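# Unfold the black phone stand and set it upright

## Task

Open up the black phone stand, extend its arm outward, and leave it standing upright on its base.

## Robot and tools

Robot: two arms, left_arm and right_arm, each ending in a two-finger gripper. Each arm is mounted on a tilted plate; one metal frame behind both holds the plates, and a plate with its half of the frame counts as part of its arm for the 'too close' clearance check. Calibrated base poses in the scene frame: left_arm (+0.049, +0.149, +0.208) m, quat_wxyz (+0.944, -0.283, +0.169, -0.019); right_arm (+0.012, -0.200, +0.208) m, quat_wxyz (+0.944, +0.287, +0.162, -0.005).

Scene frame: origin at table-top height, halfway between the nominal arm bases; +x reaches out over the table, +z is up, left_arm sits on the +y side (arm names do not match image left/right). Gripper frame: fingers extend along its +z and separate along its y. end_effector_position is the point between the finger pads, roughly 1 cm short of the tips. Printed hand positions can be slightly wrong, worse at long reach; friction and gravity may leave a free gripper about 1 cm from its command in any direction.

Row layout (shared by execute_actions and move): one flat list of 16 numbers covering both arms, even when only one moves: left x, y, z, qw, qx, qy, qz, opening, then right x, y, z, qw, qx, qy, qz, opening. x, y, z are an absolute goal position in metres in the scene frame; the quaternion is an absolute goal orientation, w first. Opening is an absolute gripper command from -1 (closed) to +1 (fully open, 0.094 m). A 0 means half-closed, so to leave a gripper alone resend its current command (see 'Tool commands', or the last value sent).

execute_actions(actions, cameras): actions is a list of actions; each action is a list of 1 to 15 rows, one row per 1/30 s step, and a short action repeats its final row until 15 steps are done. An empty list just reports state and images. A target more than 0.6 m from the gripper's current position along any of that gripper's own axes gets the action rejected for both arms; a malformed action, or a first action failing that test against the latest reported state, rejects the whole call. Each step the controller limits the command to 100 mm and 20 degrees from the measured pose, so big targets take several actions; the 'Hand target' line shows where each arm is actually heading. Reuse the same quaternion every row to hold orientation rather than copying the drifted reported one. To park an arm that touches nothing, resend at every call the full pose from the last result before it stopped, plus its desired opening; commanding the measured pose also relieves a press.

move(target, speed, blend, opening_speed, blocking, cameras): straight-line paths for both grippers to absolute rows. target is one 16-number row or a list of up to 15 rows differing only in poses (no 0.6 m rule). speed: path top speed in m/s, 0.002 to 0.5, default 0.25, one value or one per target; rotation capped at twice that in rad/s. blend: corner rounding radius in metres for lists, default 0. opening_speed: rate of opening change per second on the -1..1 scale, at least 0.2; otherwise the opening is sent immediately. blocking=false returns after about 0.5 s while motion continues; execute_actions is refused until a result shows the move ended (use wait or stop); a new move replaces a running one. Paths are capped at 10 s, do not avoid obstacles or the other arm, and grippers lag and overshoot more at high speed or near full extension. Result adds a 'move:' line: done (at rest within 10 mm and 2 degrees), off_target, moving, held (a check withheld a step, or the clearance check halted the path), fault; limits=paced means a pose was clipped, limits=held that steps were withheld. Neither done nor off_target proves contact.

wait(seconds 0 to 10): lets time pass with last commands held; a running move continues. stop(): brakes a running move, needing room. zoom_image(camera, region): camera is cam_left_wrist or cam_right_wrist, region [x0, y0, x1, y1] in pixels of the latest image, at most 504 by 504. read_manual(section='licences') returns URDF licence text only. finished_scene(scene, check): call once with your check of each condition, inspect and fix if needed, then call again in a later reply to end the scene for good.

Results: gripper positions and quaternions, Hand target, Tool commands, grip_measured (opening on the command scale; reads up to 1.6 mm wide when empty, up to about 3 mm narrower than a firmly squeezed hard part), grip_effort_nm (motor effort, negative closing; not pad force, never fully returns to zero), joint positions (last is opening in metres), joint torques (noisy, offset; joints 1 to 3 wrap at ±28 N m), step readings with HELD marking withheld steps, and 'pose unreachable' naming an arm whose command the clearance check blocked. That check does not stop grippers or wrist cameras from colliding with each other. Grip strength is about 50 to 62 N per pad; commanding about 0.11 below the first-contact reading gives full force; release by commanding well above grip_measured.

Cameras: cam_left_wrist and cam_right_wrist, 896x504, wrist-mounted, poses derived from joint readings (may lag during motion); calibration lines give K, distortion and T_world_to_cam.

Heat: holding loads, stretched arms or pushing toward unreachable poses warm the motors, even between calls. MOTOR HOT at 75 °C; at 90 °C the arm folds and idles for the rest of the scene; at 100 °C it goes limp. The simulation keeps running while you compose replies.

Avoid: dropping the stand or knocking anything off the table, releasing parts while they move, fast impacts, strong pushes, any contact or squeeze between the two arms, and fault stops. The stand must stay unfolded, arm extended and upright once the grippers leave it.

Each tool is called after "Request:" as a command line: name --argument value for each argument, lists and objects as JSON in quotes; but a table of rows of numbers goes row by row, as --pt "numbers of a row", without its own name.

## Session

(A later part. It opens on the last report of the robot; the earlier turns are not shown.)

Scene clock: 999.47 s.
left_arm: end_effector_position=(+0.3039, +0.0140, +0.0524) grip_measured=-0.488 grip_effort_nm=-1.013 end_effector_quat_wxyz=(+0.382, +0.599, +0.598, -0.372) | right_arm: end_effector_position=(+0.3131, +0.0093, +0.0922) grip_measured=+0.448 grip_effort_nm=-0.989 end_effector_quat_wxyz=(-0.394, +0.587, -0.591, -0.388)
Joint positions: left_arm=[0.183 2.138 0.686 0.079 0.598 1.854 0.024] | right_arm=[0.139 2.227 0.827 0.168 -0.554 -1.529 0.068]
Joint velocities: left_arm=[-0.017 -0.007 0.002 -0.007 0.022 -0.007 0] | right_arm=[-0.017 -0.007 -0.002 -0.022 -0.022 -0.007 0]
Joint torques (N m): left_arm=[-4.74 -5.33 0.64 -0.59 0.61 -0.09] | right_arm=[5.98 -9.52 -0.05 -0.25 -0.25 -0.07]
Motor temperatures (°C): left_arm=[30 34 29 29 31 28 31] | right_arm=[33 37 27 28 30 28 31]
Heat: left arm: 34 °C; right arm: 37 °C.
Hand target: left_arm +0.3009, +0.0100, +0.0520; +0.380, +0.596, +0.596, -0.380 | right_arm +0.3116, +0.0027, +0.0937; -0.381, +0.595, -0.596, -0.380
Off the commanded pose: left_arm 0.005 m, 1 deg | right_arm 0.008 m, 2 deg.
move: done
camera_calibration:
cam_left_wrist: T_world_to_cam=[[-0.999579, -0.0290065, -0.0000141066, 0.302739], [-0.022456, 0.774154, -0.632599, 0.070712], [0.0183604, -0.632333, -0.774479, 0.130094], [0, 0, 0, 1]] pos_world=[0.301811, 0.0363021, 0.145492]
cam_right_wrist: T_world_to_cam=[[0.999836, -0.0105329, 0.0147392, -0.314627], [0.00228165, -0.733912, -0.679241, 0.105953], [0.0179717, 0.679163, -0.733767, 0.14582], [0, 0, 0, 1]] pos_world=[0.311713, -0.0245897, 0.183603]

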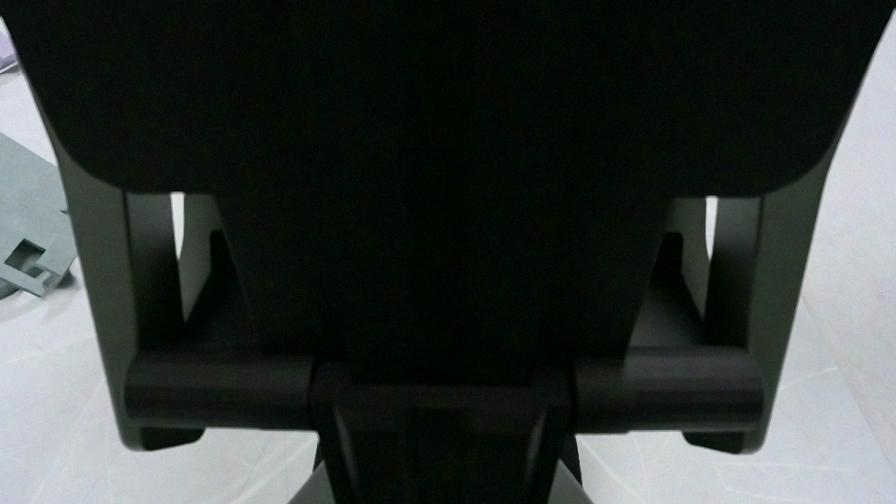

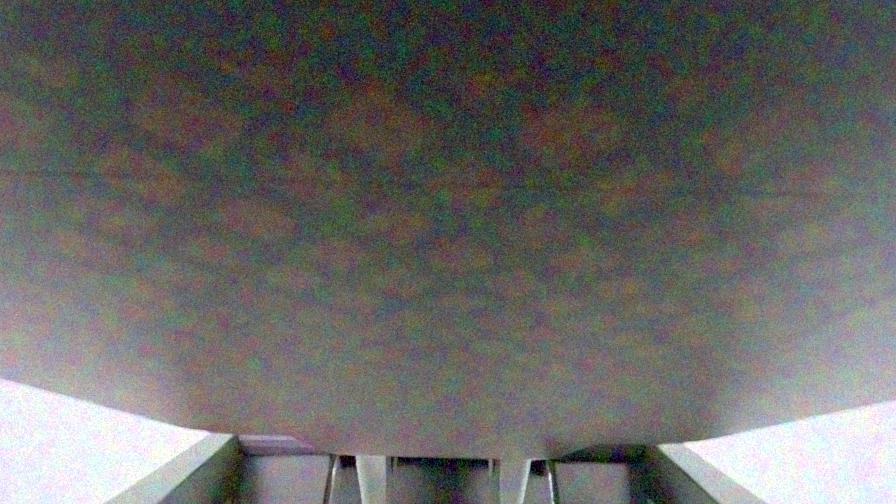

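Request:
move --pt "0.301 0.012 0.052 0.3799 0.5963 0.5963 -0.3799 -0.8 0.312 0.014 0.0935 0.4545 -0.5417 0.5417 0.4545 0.15" --pt "0.301 0.018 0.052 0.3799 0.5963 0.5963 -0.3799 -0.8 0.312 -0.01 0.0935 0.4545 -0.5417 0.5417 0.4545 0.15" --speed 0.04

Scene clock: 1008.50 s.
left_arm: end_effector_position=(+0.3015, +0.0121, +0.0554) grip_measured=-0.488 grip_effort_nm=-1.013 end_effector_quat_wxyz=(+0.384, +0.600, +0.591, -0.378) | right_arm: end_effector_position=(+0.3110, -0.0006, +0.0929) grip_measured=+0.448 grip_effort_nm=-0.989 end_effector_quat_wxyz=(-0.454, +0.546, -0.540, -0.451)
Joint positions: left_arm=[0.18 2.138 0.687 0.062 0.608 1.867 0.024] | right_arm=[0.016 2.31 0.902 0.052 -0.806 -1.708 0.068]
Joint velocities: left_arm=[-0.022 -0.012 -0.012 -0.022 0.007 0.037 -0.001] | right_arm=[0.017 -0.007 -0.002 -0.007 0.007 -0.037 0]
Joint torques (N m): left_arm=[-2.25 -6.58 0.85 -0.86 0.55 0.14] | right_arm=[3.37 -8.39 0.32 -0.6 -0.78 -0.36]
Motor temperatures (°C): left_arm=[30 34 29 29 31 28 31] | right_arm=[32 38 27 28 30 28 31]
Heat: left arm: 34 °C; right arm: 38 °C.
Hand target: left_arm +0.3008, +0.0178, +0.0520; +0.380, +0.597, +0.596, -0.380 | right_arm +0.3119, -0.0107, +0.0929; -0.454, +0.542, -0.543, -0.453
Off the commanded pose: left_arm 0.007 m, 1 deg | right_arm 0.010 m, 1 deg.
move: done
camera_calibration:
cam_left_wrist: T_world_to_cam=[[-0.99987, -0.0160816, -0.00152344, 0.300304], [-0.0113255, 0.765146, -0.643757, 0.0714129], [0.0115183, -0.643656, -0.765229, 0.132922], [0, 0, 0, 1]] pos_world=[0.299543, 0.035744, 0.148146]
cam_right_wrist: T_world_to_cam=[[0.999833, 0.000224532, 0.0182634, -0.312941], [0.0151363, -0.569813, -0.821635, 0.108459], [0.0102222, 0.821775, -0.569721, 0.14033], [0, 0, 0, 1]] pos_world=[0.309813, -0.0534481, 0.174778]

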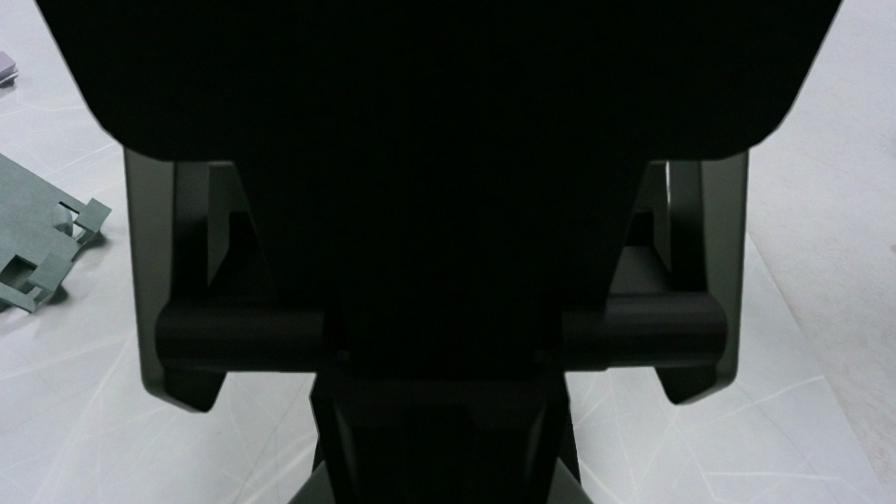

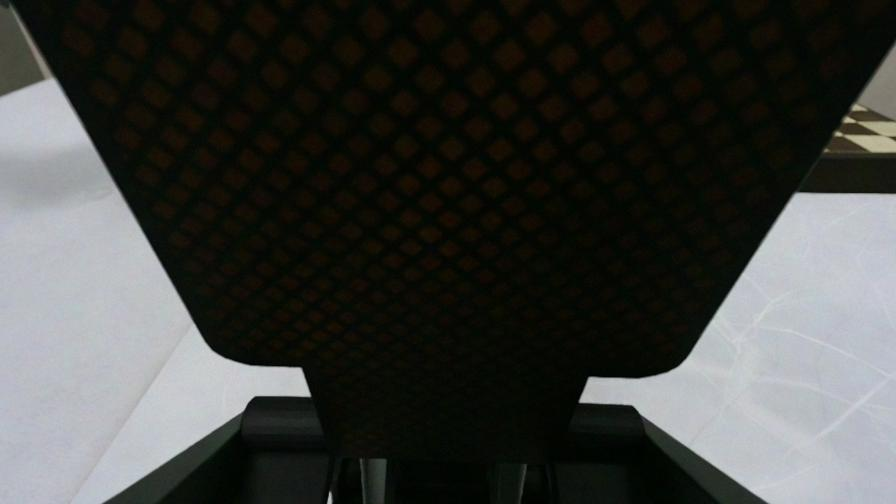

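Request:
move --pt "0.301 0.026 0.052 0.3799 0.5963 0.5963 -0.3799 -0.8 0.312 -0.03 0.096 0.4545 -0.5417 0.5417 0.4545 0.15" --pt "0.301 0.03 0.052 0.3799 0.5963 0.5963 -0.3799 -0.8 0.312 -0.048 0.102 0.4545 -0.5417 0.5417 0.4545 0.15" --speed 0.03

Scene clock: 1012.80 s.
left_arm: end_effector_position=(+0.2920, +0.0180, +0.0541) grip_measured=-0.488 grip_effort_nm=-1.013 end_effector_quat_wxyz=(+0.376, +0.600, +0.588, -0.391) | right_arm: end_effector_position=(+0.3028, -0.0321, +0.0960) grip_measured=+0.448 grip_effort_nm=-0.989 end_effector_quat_wxyz=(-0.446, +0.545, -0.539, -0.463)
Joint positions: left_arm=[0.21 2.138 0.692 0 0.612 1.911 0.024] | right_arm=[-0.069 2.242 0.902 -0.138 -0.821 -1.835 0.068]
Joint velocities: left_arm=[-0.007 0.002 -0.007 0.007 -0.007 -0.007 0.001] | right_arm=[-0.007 -0.002 -0.007 -0.022 -0.022 0.11 0]
Joint torques (N m): left_arm=[-1.21 -8.42 1.14 -1.01 0.53 0.16] | right_arm=[2.43 -10.82 -0.05 -0.91 -0.72 -0.27]
Motor temperatures (°C): left_arm=[30 34 29 29 31 28 31] | right_arm=[32 38 27 28 30 28 31]
Heat: left arm: 34 °C; right arm: 38 °C.
Hand target: left_arm +0.3005, +0.0300, +0.0516; +0.379, +0.597, +0.596, -0.380 | right_arm +0.3109, -0.0475, +0.1013; -0.454, +0.542, -0.543, -0.453
Off the commanded pose: left_arm 0.015 m, 2 deg | right_arm 0.019 m, 1 deg.
move: off_target (left_arm, right_arm)
camera_calibration:
cam_left_wrist: T_world_to_cam=[[-0.999755, 0.00460713, 0.0216388, 0.289165], [-0.0105577, 0.760173, -0.649634, 0.0660576], [-0.0194422, -0.649704, -0.759939, 0.144727], [0, 0, 0, 1]] pos_world=[0.292605, 0.0424823, 0.14664]
cam_right_wrist: T_world_to_cam=[[0.999815, 0.0187719, -0.00408985, -0.302037], [0.00721503, -0.564163, -0.825632, 0.096122], [-0.017806, 0.82545, -0.564194, 0.176221], [0, 0, 0, 1]] pos_world=[0.304425, -0.0855632, 0.177549]

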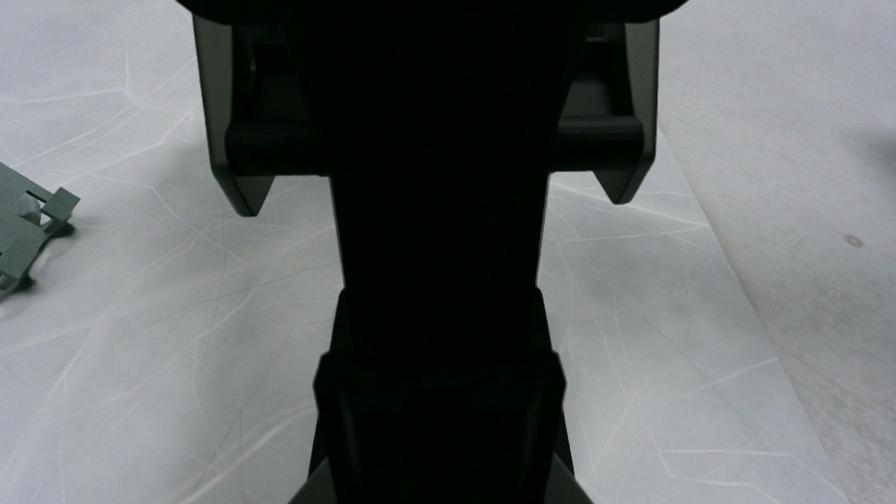

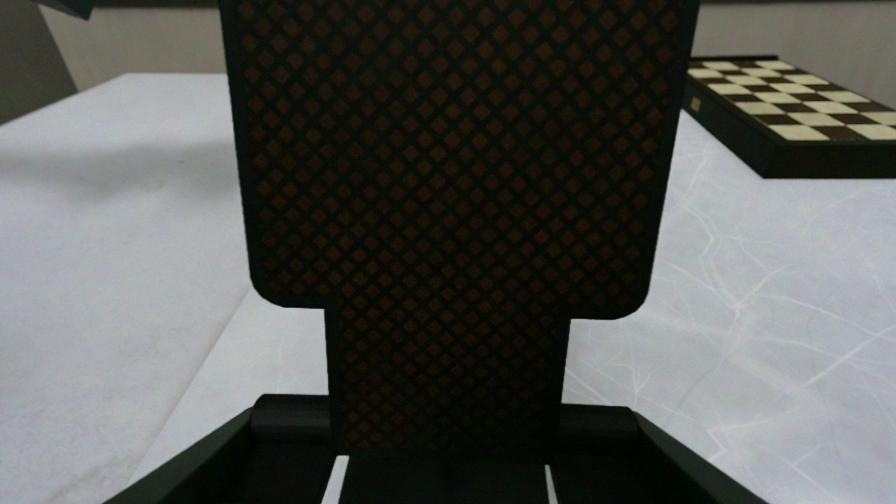

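Request:
move --target '[0.301,0.03,0.052,0.3799,0.5963,0.5963,-0.3799,-0.8,0.312,-0.064,0.112,0.4545,-0.5417,0.5417,0.4545,0.15]' --speed 0.03

Scene clock: 1015.73 s.
left_arm: end_effector_position=(+0.2904, +0.0172, +0.0562) grip_measured=-0.488 grip_effort_nm=-1.009 end_effector_quat_wxyz=(+0.377, +0.598, +0.586, -0.397) | right_arm: end_effector_position=(+0.3023, -0.0476, +0.1039) grip_measured=+0.448 grip_effort_nm=-0.984 end_effector_quat_wxyz=(-0.443, +0.546, -0.539, -0.464)
Joint positions: left_arm=[0.21 2.138 0.692 -0.01 0.621 1.914 0.024] | right_arm=[-0.097 2.185 0.897 -0.225 -0.818 -1.878 0.068]
Joint velocities: left_arm=[-0.007 0.007 -0.017 -0.007 -0.037 -0.007 0] | right_arm=[-0.017 0.002 -0.017 -0.081 0.095 -0.037 0]
Joint torques (N m): left_arm=[-1.31 -8.51 1.05 -0.92 0.46 0.11] | right_arm=[2.47 -11.19 0.1 -0.96 -0.81 -0.23]
Motor temperatures (°C): left_arm=[30 35 29 29 31 28 31] | right_arm=[32 39 27 28 30 28 31]
Heat: left arm: 35 °C; right arm: 39 °C.
Hand target: left_arm +0.3007, +0.0299, +0.0520; +0.379, +0.596, +0.597, -0.380 | right_arm +0.3111, -0.0632, +0.1115; -0.455, +0.542, -0.542, -0.453
Off the commanded pose: left_arm 0.017 m, 2 deg | right_arm 0.021 m, 2 deg.
move: off_target (left_arm, right_arm)
camera_calibration:
cam_left_wrist: T_world_to_cam=[[-0.9996, 0.00768999, 0.0272151, 0.287164], [-0.012127, 0.752804, -0.658133, 0.0691392], [-0.0255487, -0.658199, -0.75241, 0.147219], [0, 0, 0, 1]] pos_world=[0.291648, 0.042643, 0.148457]
cam_right_wrist: T_world_to_cam=[[0.999713, 0.0229765, -0.00683582, -0.300712], [0.00740227, -0.567109, -0.823609, 0.0935291], [-0.0228003, 0.823322, -0.567116, 0.195205], [0, 0, 0, 1]] pos_world=[0.304384, -0.100766, 0.18568]

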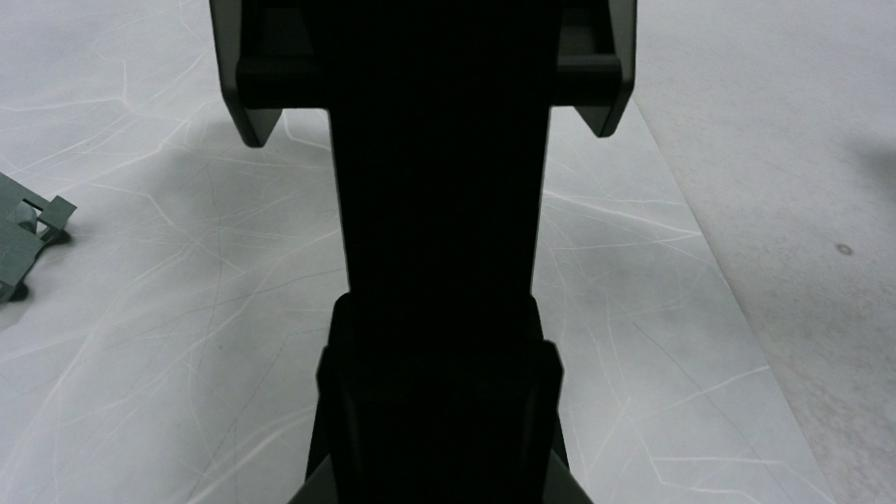

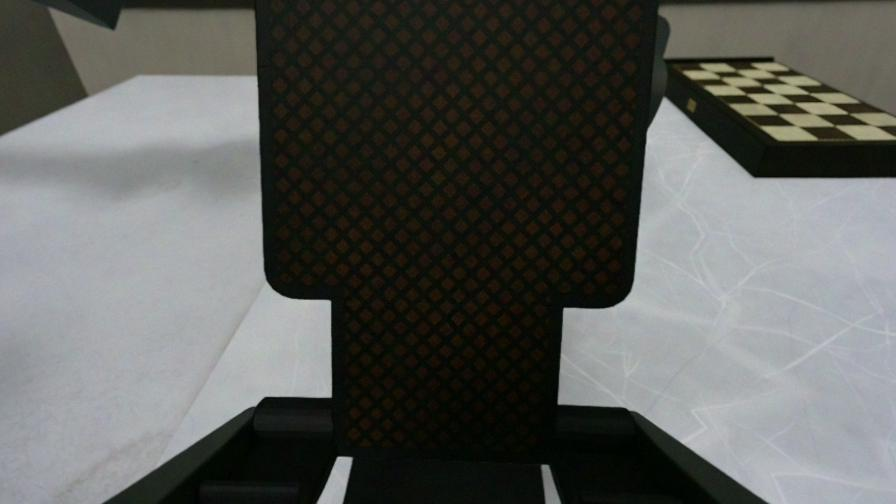

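Request:
move --target '[0.301,0.036,0.052,0.3799,0.5963,0.5963,-0.3799,-0.8,0.312,-0.074,0.122,0.4545,-0.5417,0.5417,0.4545,0.15]' --speed 0.03

Scene clock: 1022.37 s.
left_arm: end_effector_position=(+0.2856, +0.0185, +0.0587) grip_measured=-0.488 grip_effort_nm=-1.018 end_effector_quat_wxyz=(+0.378, +0.593, +0.582, -0.408) | right_arm: end_effector_position=(+0.2997, -0.0570, +0.1110) grip_measured=+0.448 grip_effort_nm=-0.989 end_effector_quat_wxyz=(-0.436, +0.549, -0.540, -0.465)
Joint positions: left_arm=[0.223 2.138 0.692 -0.04 0.637 1.933 0.024] | right_arm=[-0.108 2.14 0.888 -0.285 -0.807 -1.898 0.068]
Joint velocities: left_arm=[-0.002 -0.007 -0.017 -0.051 0.022 -0.051 0] | right_arm=[-0.007 0.002 0.007 -0.081 0.037 0.022 0.001]
Joint torques (N m): left_arm=[-0.88 -9.44 1.44 -0.95 0.27 0.14] | right_arm=[2.4 -11.55 0.34 -0.96 -0.87 -0.28]
Motor temperatures (°C): left_arm=[30 35 29 29 31 28 31] | right_arm=[31 39 27 28 30 28 31]
Heat: left arm: 35 °C; right arm: 39 °C.
Hand target: left_arm +0.3006, +0.0358, +0.0521; +0.379, +0.597, +0.597, -0.380 | right_arm +0.3110, -0.0729, +0.1213; -0.454, +0.542, -0.542, -0.454
Off the commanded pose: left_arm 0.024 m, 4 deg | right_arm 0.024 m, 3 deg.
move: off_target (left_arm, right_arm)
camera_calibration:
cam_left_wrist: T_world_to_cam=[[-0.999088, 0.0144928, 0.0401597, 0.281235], [-0.0162958, 0.739968, -0.672444, 0.0719799], [-0.0394625, -0.672485, -0.739058, 0.153262], [0, 0, 0, 1]] pos_world=[0.2882, 0.0457279, 0.150378]
cam_right_wrist: T_world_to_cam=[[0.999367, 0.0331987, -0.0127526, -0.296515], [0.00863491, -0.574365, -0.818554, 0.0926958], [-0.0344995, 0.817926, -0.574288, 0.210782], [0, 0, 0, 1]] pos_world=[0.302799, -0.109319, 0.193145]

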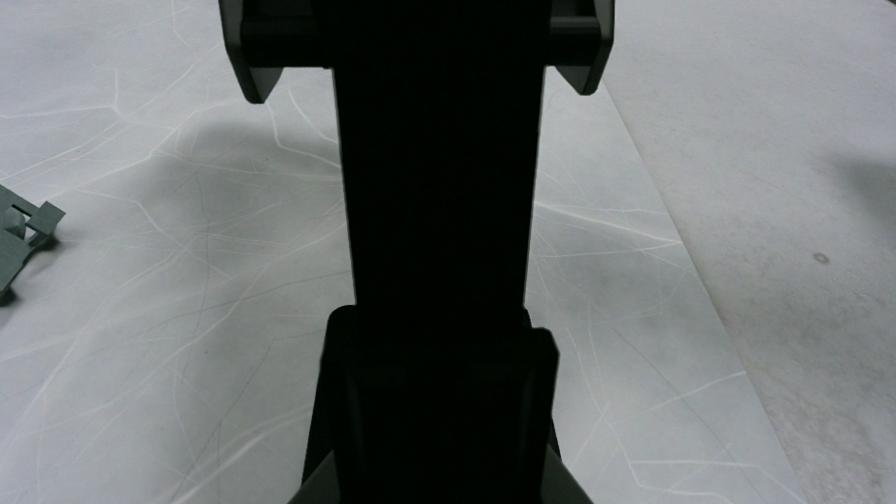

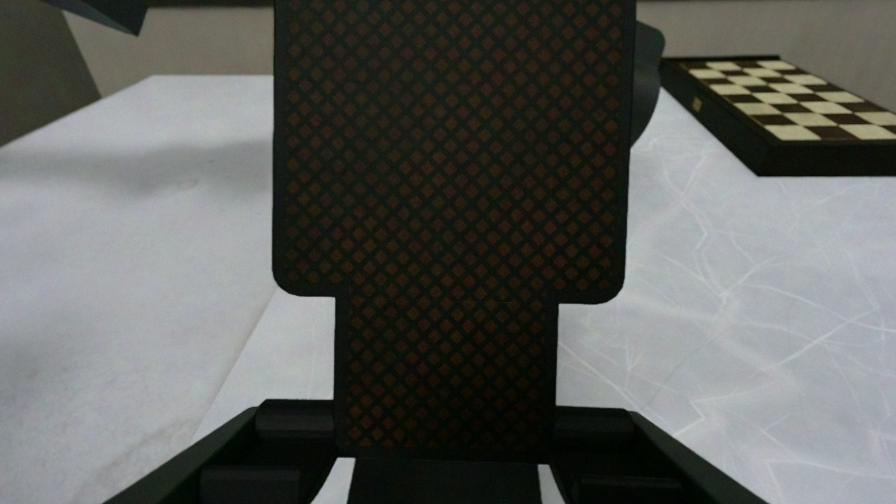

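Request:
move --target '[0.284,0.014,0.052,0.3799,0.5963,0.5963,-0.3799,-0.8,0.296,-0.057,0.111,0.4545,-0.5417,0.5417,0.4545,0.15]' --speed 0.03

Scene clock: 1026.13 s.
left_arm: end_effector_position=(+0.2807, +0.0164, +0.0570) grip_measured=-0.488 grip_effort_nm=-1.013 end_effector_quat_wxyz=(+0.384, +0.591, +0.591, -0.392) | right_arm: end_effector_position=(+0.2909, -0.0547, +0.1088) grip_measured=+0.448 grip_effort_nm=-0.984 end_effector_quat_wxyz=(-0.440, +0.549, -0.541, -0.461)
Joint positions: left_arm=[0.223 2.138 0.633 0.067 0.635 1.909 0.024] | right_arm=[-0.112 2.14 0.842 -0.228 -0.81 -1.899 0.068]
Joint velocities: left_arm=[-0.017 -0.002 -0.017 0.051 0.037 0.007 0.001] | right_arm=[0.002 -0.012 0.002 -0.037 0.007 0.051 -0.001]
Joint torques (N m): left_arm=[-5.46 -5.61 -0.66 -0.26 0.26 -0.34] | right_arm=[3.97 -7.25 -0.58 -0.31 -0.94 -0.02]
Motor temperatures (°C): left_arm=[29 35 29 29 31 28 31] | right_arm=[31 39 27 28 30 28 31]
Heat: left arm: 35 °C; right arm: 39 °C.
Hand target: left_arm +0.2845, +0.0144, +0.0524; +0.380, +0.596, +0.597, -0.380 | right_arm +0.2959, -0.0571, +0.1108; -0.454, +0.542, -0.541, -0.455
Off the commanded pose: left_arm 0.006 m, 2 deg | right_arm 0.006 m, 2 deg.
move: done
camera_calibration:
cam_left_wrist: T_world_to_cam=[[-0.999613, -0.0169043, 0.0220951, 0.27815], [-0.0272953, 0.749456, -0.661492, 0.0746557], [-0.00537725, -0.661839, -0.749627, 0.141299], [0, 0, 0, 1]] pos_world=[0.28084, 0.0422679, 0.14916]
cam_right_wrist: T_world_to_cam=[[0.999709, 0.0234864, -0.00547491, -0.289218], [0.00903643, -0.575298, -0.817894, 0.0920338], [-0.0223591, 0.817606, -0.575343, 0.203981], [0, 0, 0, 1]] pos_world=[0.292863, -0.107037, 0.19105]

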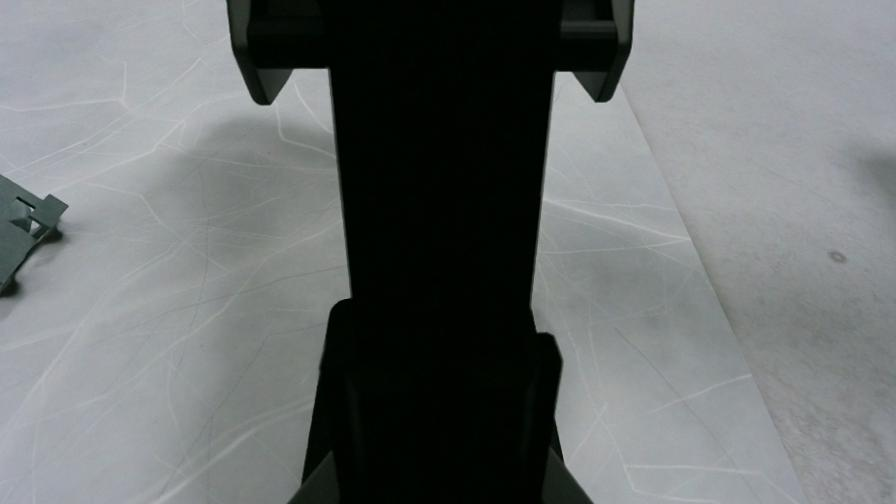

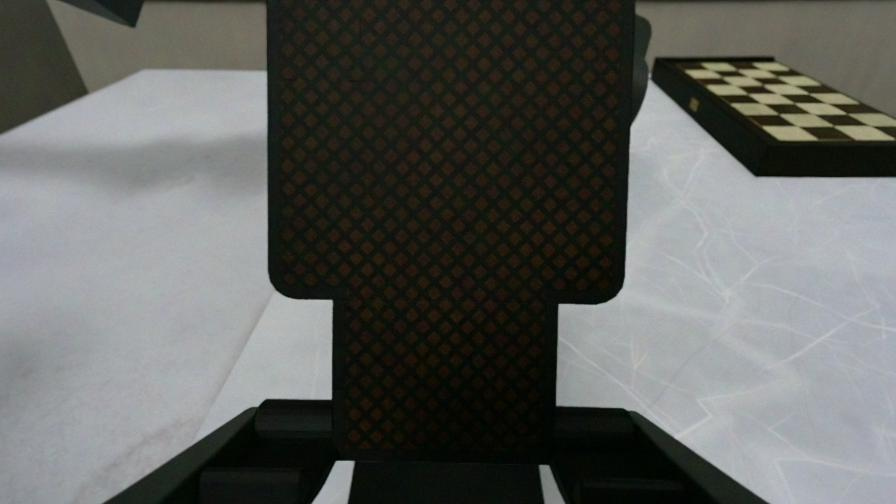

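Request:
move --target '[0.284,0.014,0.046,0.3799,0.5963,0.5963,-0.3799,-0.8,0.293,-0.056,0.105,0.4545,-0.5417,0.5417,0.4545,0.15]' --speed 0.03 --cameras '["cam_left_wrist"]'

Request:
move --target '[0.284,0.014,0.046,0.3799,0.5963,0.5963,-0.3799,-0.8,0.293,-0.056,0.105,0.4545,-0.5417,0.5417,0.4545,0.75]' --opening_speed 0.5

Scene clock: 1030.57 s.
left_arm: end_effector_position=(+0.2808, +0.0164, +0.0570) grip_measured=-0.488 grip_effort_nm=-1.013 end_effector_quat_wxyz=(+0.385, +0.592, +0.590, -0.391) | right_arm: end_effector_position=(+0.2928, -0.0558, +0.1083) grip_measured=+0.448 grip_effort_nm=-0.979 end_effector_quat_wxyz=(-0.446, +0.548, -0.540, -0.457)
Joint positions: left_arm=[0.223 2.138 0.633 0.068 0.635 1.913 0.024] | right_arm=[-0.117 2.14 0.842 -0.22 -0.815 -1.905 0.068]
Joint velocities: left_arm=[-0.002 0.007 -0.017 0.007 -0.007 -0.051 0.001] | right_arm=[-0.002 -0.017 0.007 0.007 0.022 -0.022 0]
Joint torques (N m): left_arm=[-4.36 -3.82 0.73 -0.28 0.27 -0.24] | right_arm=[3.56 -5.57 -0.39 -0.18 -0.88 -0.12]
Motor temperatures (°C): left_arm=[30 35 29 29 31 28 31] | right_arm=[31 39 27 28 30 28 31]
Heat: left arm: 35 °C; right arm: 39 °C.
Hand target: left_arm +0.2839, +0.0145, +0.0467; +0.380, +0.596, +0.596, -0.380 | right_arm +0.2930, -0.0562, +0.1050; -0.454, +0.542, -0.542, -0.455
Off the commanded pose: left_arm 0.012 m, 2 deg | right_arm 0.003 m, 1 deg.
move: off_target (left_arm)
camera_calibration:
cam_left_wrist: T_world_to_cam=[[-0.999724, -0.015591, 0.0175964, 0.278478], [-0.0233331, 0.7496, -0.661479, 0.0735184], [-0.00287712, -0.661707, -0.749757, 0.140576], [0, 0, 0, 1]] pos_world=[0.280521, 0.0422525, 0.149129]
Images, in order (width x height): cam_left_wrist 896x504.

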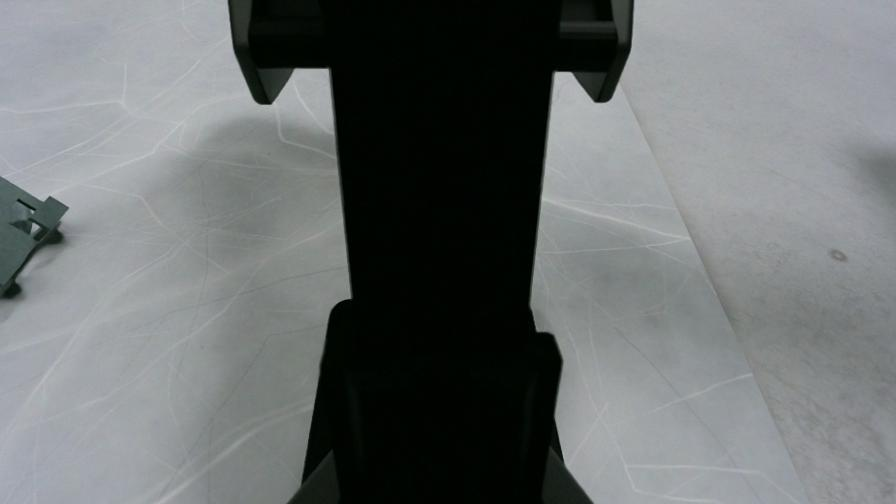

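Scene clock: 1031.97 s.
left_arm: end_effector_position=(+0.2806, +0.0157, +0.0566) grip_measured=-0.488 grip_effort_nm=-1.013 end_effector_quat_wxyz=(+0.386, +0.591, +0.590, -0.391) | right_arm: end_effector_position=(+0.2954, -0.0578, +0.1063) grip_measured=+0.747 grip_effort_nm=0.188 end_effector_quat_wxyz=(-0.449, +0.547, -0.543, -0.451)
Joint positions: left_arm=[0.223 2.143 0.633 0.073 0.638 1.911 0.024] | right_arm=[-0.125 2.14 0.842 -0.209 -0.816 -1.906 0.082]
Joint velocities: left_arm=[0.017 0.007 -0.027 -0.037 0.007 -0.037 0] | right_arm=[-0.012 0.012 0.012 0.007 0.007 -0.007 0]
Joint torques (N m): left_arm=[-4.38 -4.08 0.61 -0.29 0.24 -0.19] | right_arm=[4.19 -5.68 -0.54 -0.32 -0.86 -0.07]
Motor temperatures (°C): left_arm=[30 35 29 29 31 28 31] | right_arm=[31 39 27 28 30 28 31]
Heat: left arm: 35 °C; right arm: 39 °C.
Hand target: left_arm +0.2841, +0.0145, +0.0466; +0.380, +0.596, +0.596, -0.380 | right_arm +0.2930, -0.0562, +0.1050; -0.454, +0.542, -0.542, -0.454
Off the commanded pose: left_arm 0.011 m, 2 deg | right_arm 0.003 m, 1 deg.
move: off_target (left_arm)
camera_calibration:
cam_left_wrist: T_world_to_cam=[[-0.999685, -0.0170478, 0.0184161, 0.278283], [-0.0249729, 0.748212, -0.662989, 0.0743182], [-0.00247666, -0.663241, -0.748402, 0.139727], [0, 0, 0, 1]] pos_world=[0.280397, 0.0418112, 0.14872]
cam_right_wrist: T_world_to_cam=[[0.999936, 0.00341266, 0.0107889, -0.296649], [0.0107831, -0.576465, -0.817051, 0.0874789], [0.00343114, 0.817115, -0.576465, 0.197636], [0, 0, 0, 1]] pos_world=[0.295009, -0.11005, 0.188605]

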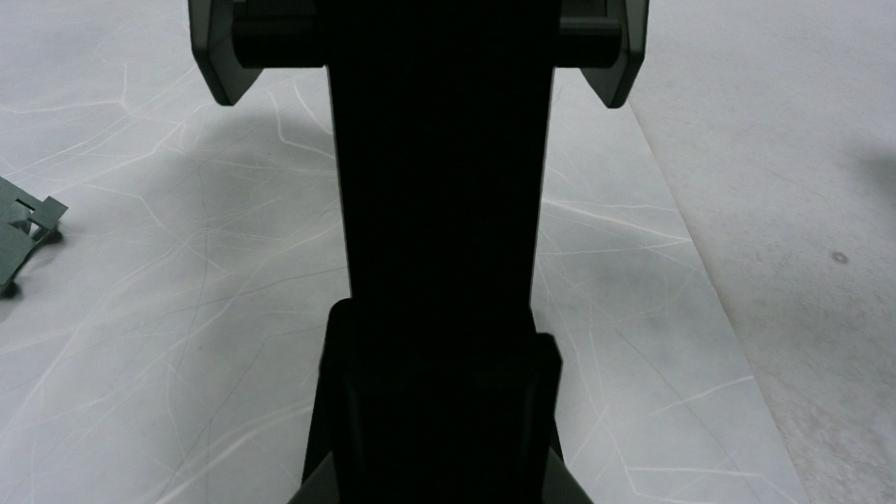

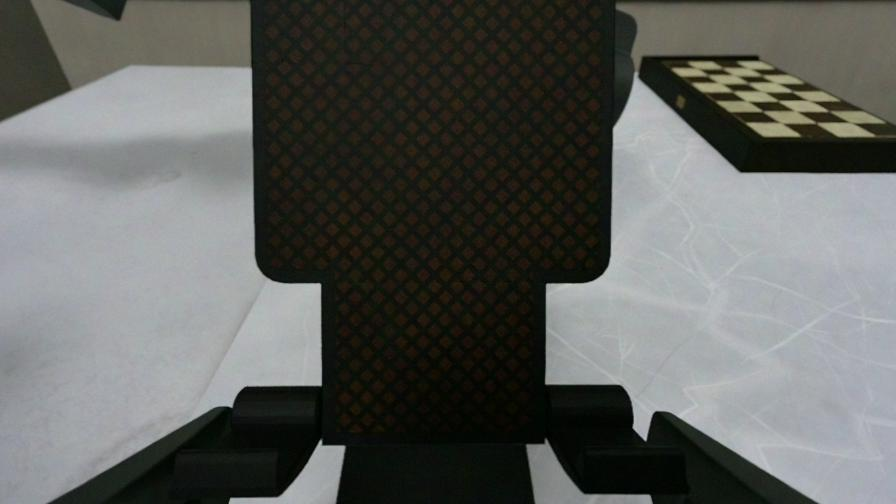

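Retreat right and view.

Request:
move --pt "0.284 0.014 0.044 0.3799 0.5963 0.5963 -0.3799 -0.8 0.293 -0.15 0.12 0.4545 -0.5417 0.5417 0.4545 0.75" --pt "0.284 0.014 0.044 0.3799 0.5963 0.5963 -0.3799 -0.8 0.22 -0.15 0.16 0.53 -0.3136 0.7572 0.2195 0.75" --speed 0.15

Scene clock: 1037.97 s.
left_arm: end_effector_position=(+0.2809, +0.0146, +0.0562) grip_measured=-0.488 grip_effort_nm=-1.018 end_effector_quat_wxyz=(+0.388, +0.589, +0.590, -0.393) | right_arm: end_effector_position=(+0.2184, -0.1508, +0.1527) grip_measured=+0.747 grip_effort_nm=0.193 end_effector_quat_wxyz=(+0.521, -0.352, +0.725, +0.280)
Joint positions: left_arm=[0.223 2.151 0.637 0.074 0.643 1.911 0.024] | right_arm=[-0.604 1.517 0.011 0.422 -0.989 -1.664 0.082]
Joint velocities: left_arm=[0.002 -0.007 -0.002 0.022 -0.037 0.066 -0.001] | right_arm=[0.007 -0.002 -0.007 0.051 -0.007 -0.007 -0.001]
Joint torques (N m): left_arm=[-4 -4.1 0.7 -0.29 0.2 -0.14] | right_arm=[0.65 -4.18 -1.68 -0.28 -0.94 -0.16]
Motor temperatures (°C): left_arm=[30 35 29 29 31 28 31] | right_arm=[31 38 27 28 30 28 31]
Heat: left arm: 35 °C; right arm: 38 °C.
Hand target: left_arm +0.2838, +0.0145, +0.0447; +0.380, +0.596, +0.596, -0.380 | right_arm +0.2175, -0.1497, +0.1580; +0.530, -0.348, +0.719, +0.285
Off the commanded pose: left_arm 0.013 m, 2 deg | right_arm 0.008 m, 9 deg.
joint sent to its limit (right arm) — joint 3 (elbow), lower limit, where the elbow is as bent as it goes. The joint targets are off in orientation, not in position.
move: off_target (left_arm, right_arm)
camera_calibration:
cam_left_wrist: T_world_to_cam=[[-0.999639, -0.0178216, 0.0200869, 0.278455], [-0.0266789, 0.744202, -0.667422, 0.0756485], [-0.00305422, -0.667717, -0.744409, 0.138636], [0, 0, 0, 1]] pos_world=[0.280796, 0.0412342, 0.148098]
cam_right_wrist: T_world_to_cam=[[0.80161, -0.597102, -0.0298519, -0.260837], [-0.415777, -0.520909, -0.745509, 0.163269], [0.429595, 0.610019, -0.665827, 0.189954], [0, 0, 0, 1]] pos_world=[0.19537, -0.186573, 0.240409]

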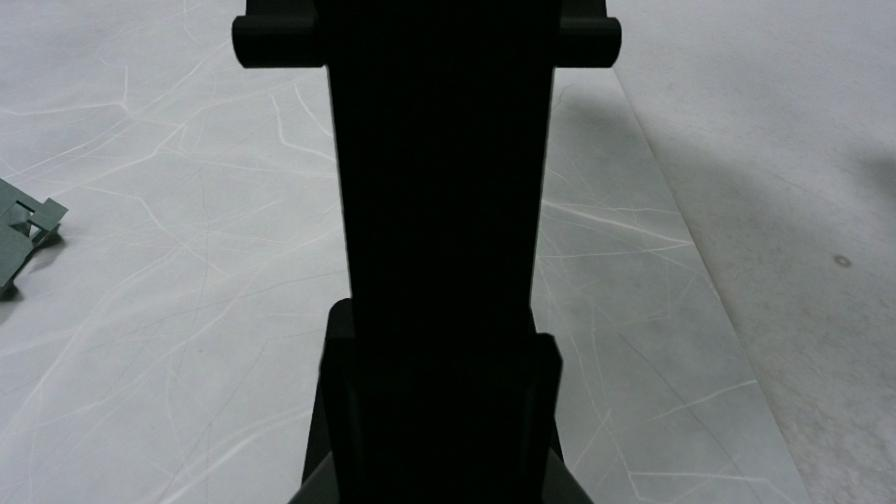

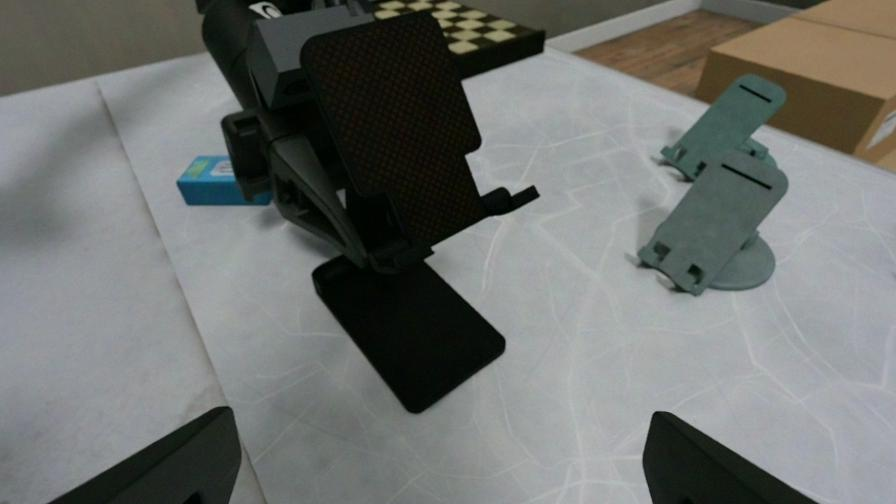

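Request:
zoom_image --camera "cam_right_wrist" --region '[180, 0, 600, 430]'

Scaled by 1.172.

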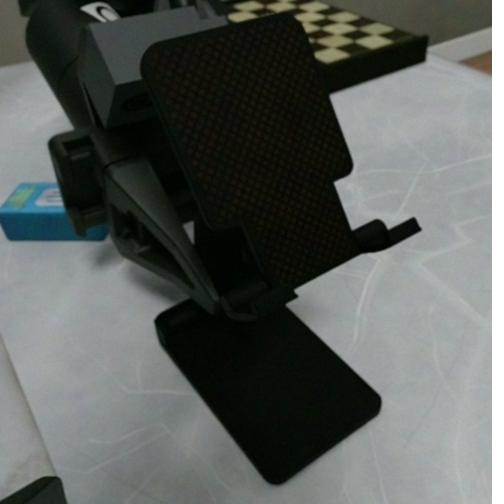

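Request:
move --target '[0.2809,0.0085,0.050,0.3799,0.5963,0.5963,-0.3799,-0.1,0.2175,-0.1497,0.158,0.53,-0.348,0.719,0.285,0.75]' --opening_speed 0.3

Scene clock: 1043.20 s.
left_arm: end_effector_position=(+0.2866, +0.0158, +0.0488) grip_measured=-0.101 grip_effort_nm=0.081 end_effector_quat_wxyz=(+0.381, +0.596, +0.602, -0.370) | right_arm: end_effector_position=(+0.2184, -0.1507, +0.1528) grip_measured=+0.747 grip_effort_nm=0.188 end_effector_quat_wxyz=(+0.521, -0.352, +0.725, +0.281)
Joint positions: left_arm=[0.212 2.151 0.623 0.145 0.602 1.875 0.042] | right_arm=[-0.604 1.517 0.011 0.421 -0.989 -1.664 0.082]
Joint velocities: left_arm=[-0.002 -0.017 0.007 0.095 0.022 -0.007 0] | right_arm=[-0.012 0.017 -0.017 0.051 -0.022 -0.066 -0.001]
Joint torques (N m): left_arm=[-5.61 -4.78 -0.62 -0.56 0.59 -0.1] | right_arm=[0.8 -3.66 -1.78 -0.24 -0.89 -0.16]
Motor temperatures (°C): left_arm=[30 34 29 29 31 28 31] | right_arm=[31 37 27 28 30 28 31]
Heat: left arm: 34 °C; right arm: 37 °C.
Hand target: left_arm +0.2810, +0.0089, +0.0502; +0.380, +0.596, +0.597, -0.380 | right_arm +0.2177, -0.1495, +0.1577; +0.530, -0.348, +0.719, +0.285
Off the commanded pose: left_arm 0.009 m, 1 deg | right_arm 0.005 m, 1 deg.
move: done
camera_calibration:
cam_left_wrist: T_world_to_cam=[[-0.999225, -0.0392422, 0.00292493, 0.285335], [-0.0323241, 0.776133, -0.62974, 0.0692274], [0.0224422, -0.629347, -0.7768, 0.127615], [0, 0, 0, 1]] pos_world=[0.284487, 0.0377814, 0.141892]
cam_right_wrist: T_world_to_cam=[[0.801825, -0.596814, -0.0298375, -0.260729], [-0.415231, -0.520569, -0.74605, 0.163419], [0.42972, 0.610591, -0.665221, 0.189982], [0, 0, 0, 1]] pos_world=[0.195277, -0.186537, 0.240519]

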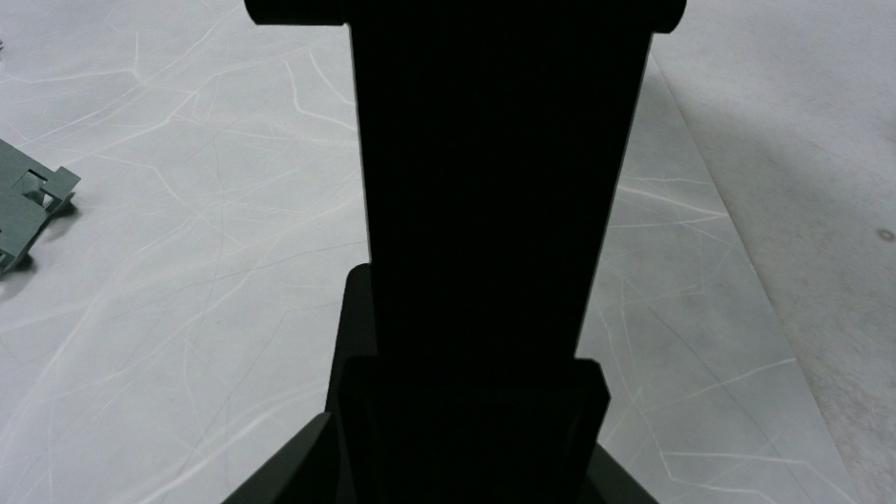

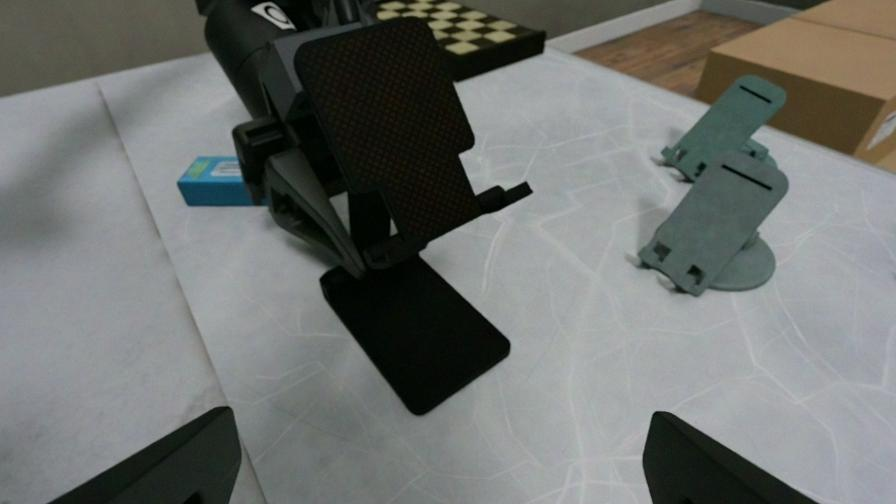

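Request:
move --pt "0.277 0.0085 0.052 0.3799 0.5963 0.5963 -0.3799 0.2 0.2175 -0.1497 0.158 0.53 -0.348 0.719 0.285 0.75" --pt "0.277 0.12 0.11 0.3799 0.5963 0.5963 -0.3799 0.2 0.2175 -0.1497 0.158 0.53 -0.348 0.719 0.285 0.75" --pt "0.26 0.24 0.25 0.3799 0.5963 0.5963 -0.3799 0.2 0.2175 -0.1497 0.158 0.53 -0.348 0.719 0.285 0.75" --speed 0.1 --opening_speed 0.5

Scene clock: 1050.07 s.
left_arm: end_effector_position=(+0.2552, +0.2379, +0.2464) grip_measured=+0.199 grip_effort_nm=0.081 end_effector_quat_wxyz=(+0.238, +0.576, +0.691, -0.365) | right_arm: end_effector_position=(+0.2184, -0.1507, +0.1528) grip_measured=+0.747 grip_effort_nm=0.183 end_effector_quat_wxyz=(+0.521, -0.352, +0.725, +0.281)
Joint positions: left_arm=[0.623 1.165 1.003 -1.425 0.385 2.1 0.056] | right_arm=[-0.604 1.517 0.011 0.421 -0.989 -1.664 0.082]
Joint velocities: left_arm=[0.007 0.017 -0.007 -0.022 -0.022 0.022 0] | right_arm=[-0.007 0.007 -0.002 -0.051 -0.007 0.066 0]
Joint torques (N m): left_arm=[-1.1 -6.8 8.38 -1.47 0.31 0.07] | right_arm=[0.66 -3.63 -1.74 -0.21 -1 -0.14]
Motor temperatures (°C): left_arm=[30 35 29 29 31 28 30] | right_arm=[31 36 27 28 30 28 30]
Heat: left arm: 35 °C; right arm: 36 °C.
Hand target: left_arm +0.2590, +0.2420, +0.2510; +0.242, +0.581, +0.691, -0.355 | right_arm +0.2177, -0.1495, +0.1577; +0.530, -0.348, +0.719, +0.285
Off the commanded pose: left_arm 0.006 m, 20 deg | right_arm 0.005 m, 1 deg.
joint sent to its limit (left arm) — joint 6 (wrist roll), upper limit. The joint targets are off in orientation, not in position.
move: off_target (left_arm)
camera_calibration:
cam_left_wrist: T_world_to_cam=[[-0.966888, -0.0942458, 0.237163, 0.209294], [-0.187418, 0.892978, -0.409224, -0.0222017], [-0.173213, -0.440123, -0.881073, 0.45221], [0, 0, 0, 1]] pos_world=[0.276532, 0.238578, 0.339708]
cam_right_wrist: T_world_to_cam=[[0.801825, -0.596814, -0.0298375, -0.260729], [-0.415231, -0.520569, -0.74605, 0.163419], [0.42972, 0.610591, -0.665221, 0.189982], [0, 0, 0, 1]] pos_world=[0.195277, -0.186537, 0.240519]

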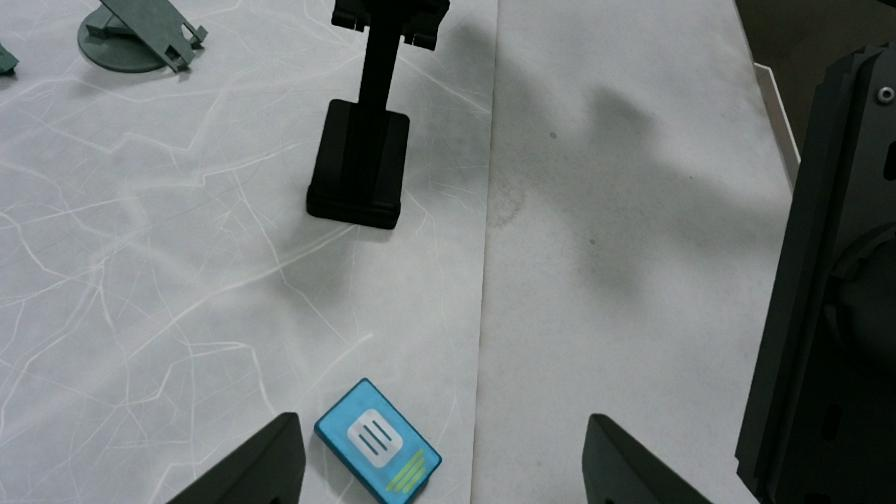

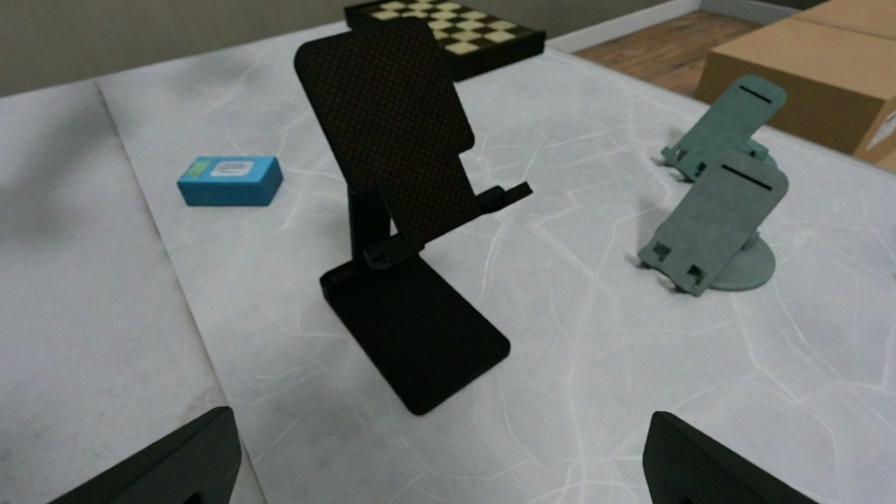

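Request:
finished_scene --scene 1 --check "Unfolded: base opened ~85-90 deg from arm, plate swung ~40-45 deg from the arm, hook flaps out (seen in right view). Arm pulled out: extended earlier to full length (~0.165 m). Stand rests flat on its base, released by both arms, unchanged in latest pictures. Could be missed if a hinge angle threshold is larger or the arm is slightly short of full travel; pictures can't show exact angles."

This call ended nothing. Check each condition that your pictures could not show: look closer or test it, and mend what is not met. Then call finished_scene again.

Request:
move --target '[0.2590,0.242,0.251,0.242,0.581,0.691,-0.355,0.2,0.17,-0.05,0.15,0.6088,0,0.7934,0,0.0]' --speed 0.15 --cameras '["cam_right_wrist"]'

Scene clock: 1067.90 s.
left_arm: end_effector_position=(+0.2548, +0.2378, +0.2465) grip_measured=+0.199 grip_effort_nm=0.081 end_effector_quat_wxyz=(+0.237, +0.576, +0.691, -0.366) | right_arm: end_effector_position=(+0.1812, -0.0782, +0.1452) grip_measured=+0.003 grip_effort_nm=-0.100 end_effector_quat_wxyz=(+0.599, -0.285, +0.644, +0.381)
Joint positions: left_arm=[0.623 1.165 1.003 -1.427 0.384 2.1 0.056] | right_arm=[-0.541 2.804 0.086 1.552 -1.263 -1.612 0.047]
Joint velocities: left_arm=[-0.007 -0.002 -0.017 -0.007 0.051 -0.037 0.001] | right_arm=[-0.022 0.007 -0.002 0.037 -0.022 0.037 0.001]
Joint torques (N m): left_arm=[-1.05 -6.86 8.44 -1.49 0.33 0.04] | right_arm=[2.13 -2.78 -4.94 -0.14 -0.69 -0.03]
Motor temperatures (°C): left_arm=[29 37 31 29 31 28 29] | right_arm=[31 35 27 28 31 28 30]
Heat: left arm: 37 °C; right arm: 35 °C.
Hand target: left_arm +0.2589, +0.2419, +0.2510; +0.242, +0.581, +0.691, -0.355 | right_arm +0.1814, -0.0785, +0.1457; +0.600, -0.285, +0.644, +0.381
Off the commanded pose: left_arm 0.007 m, 1 deg | right_arm 0.031 m, 58 deg.
move: held (right_arm; a check stopped the path); limits=paced,held
pose unreachable (right arm): on one or more control steps of this call, first in action 0 (counted from 0), this arm could not follow its commanded pose, so it was not sent that pose on those steps. It may still have moved: this result reports where it is.
cause: moving toward the commanded pose would bring two parts of the arm too close to each other (its wrist (the part past joint 4) and its base or mounting, with joints 1 (waist) to 4 (wrist pitch) between them).
camera_calibration:
cam_right_wrist: T_world_to_cam=[[0.821661, -0.552351, -0.140644, -0.171932], [-0.333021, -0.264972, -0.904924, 0.208169], [0.462569, 0.790378, -0.401662, 0.126421], [0, 0, 0, 1]] pos_world=[0.152116, -0.139728, 0.214974]
Images, in order (width x height): cam_right_wrist 896x504.

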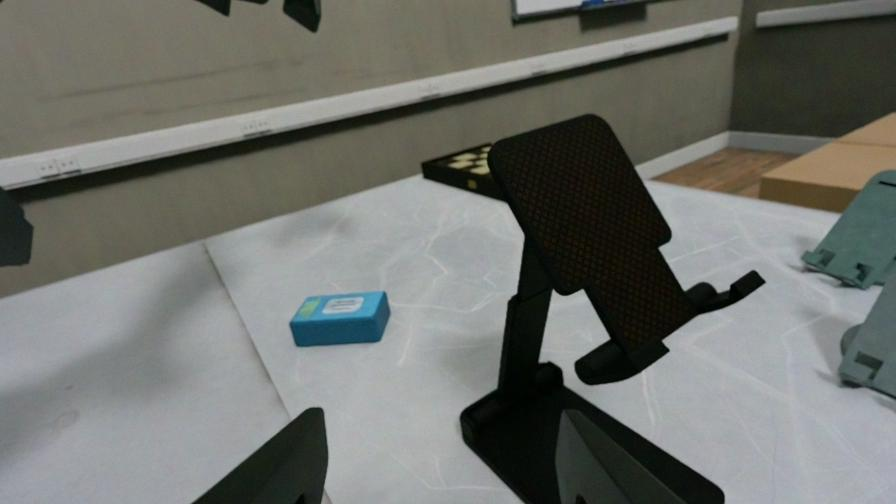

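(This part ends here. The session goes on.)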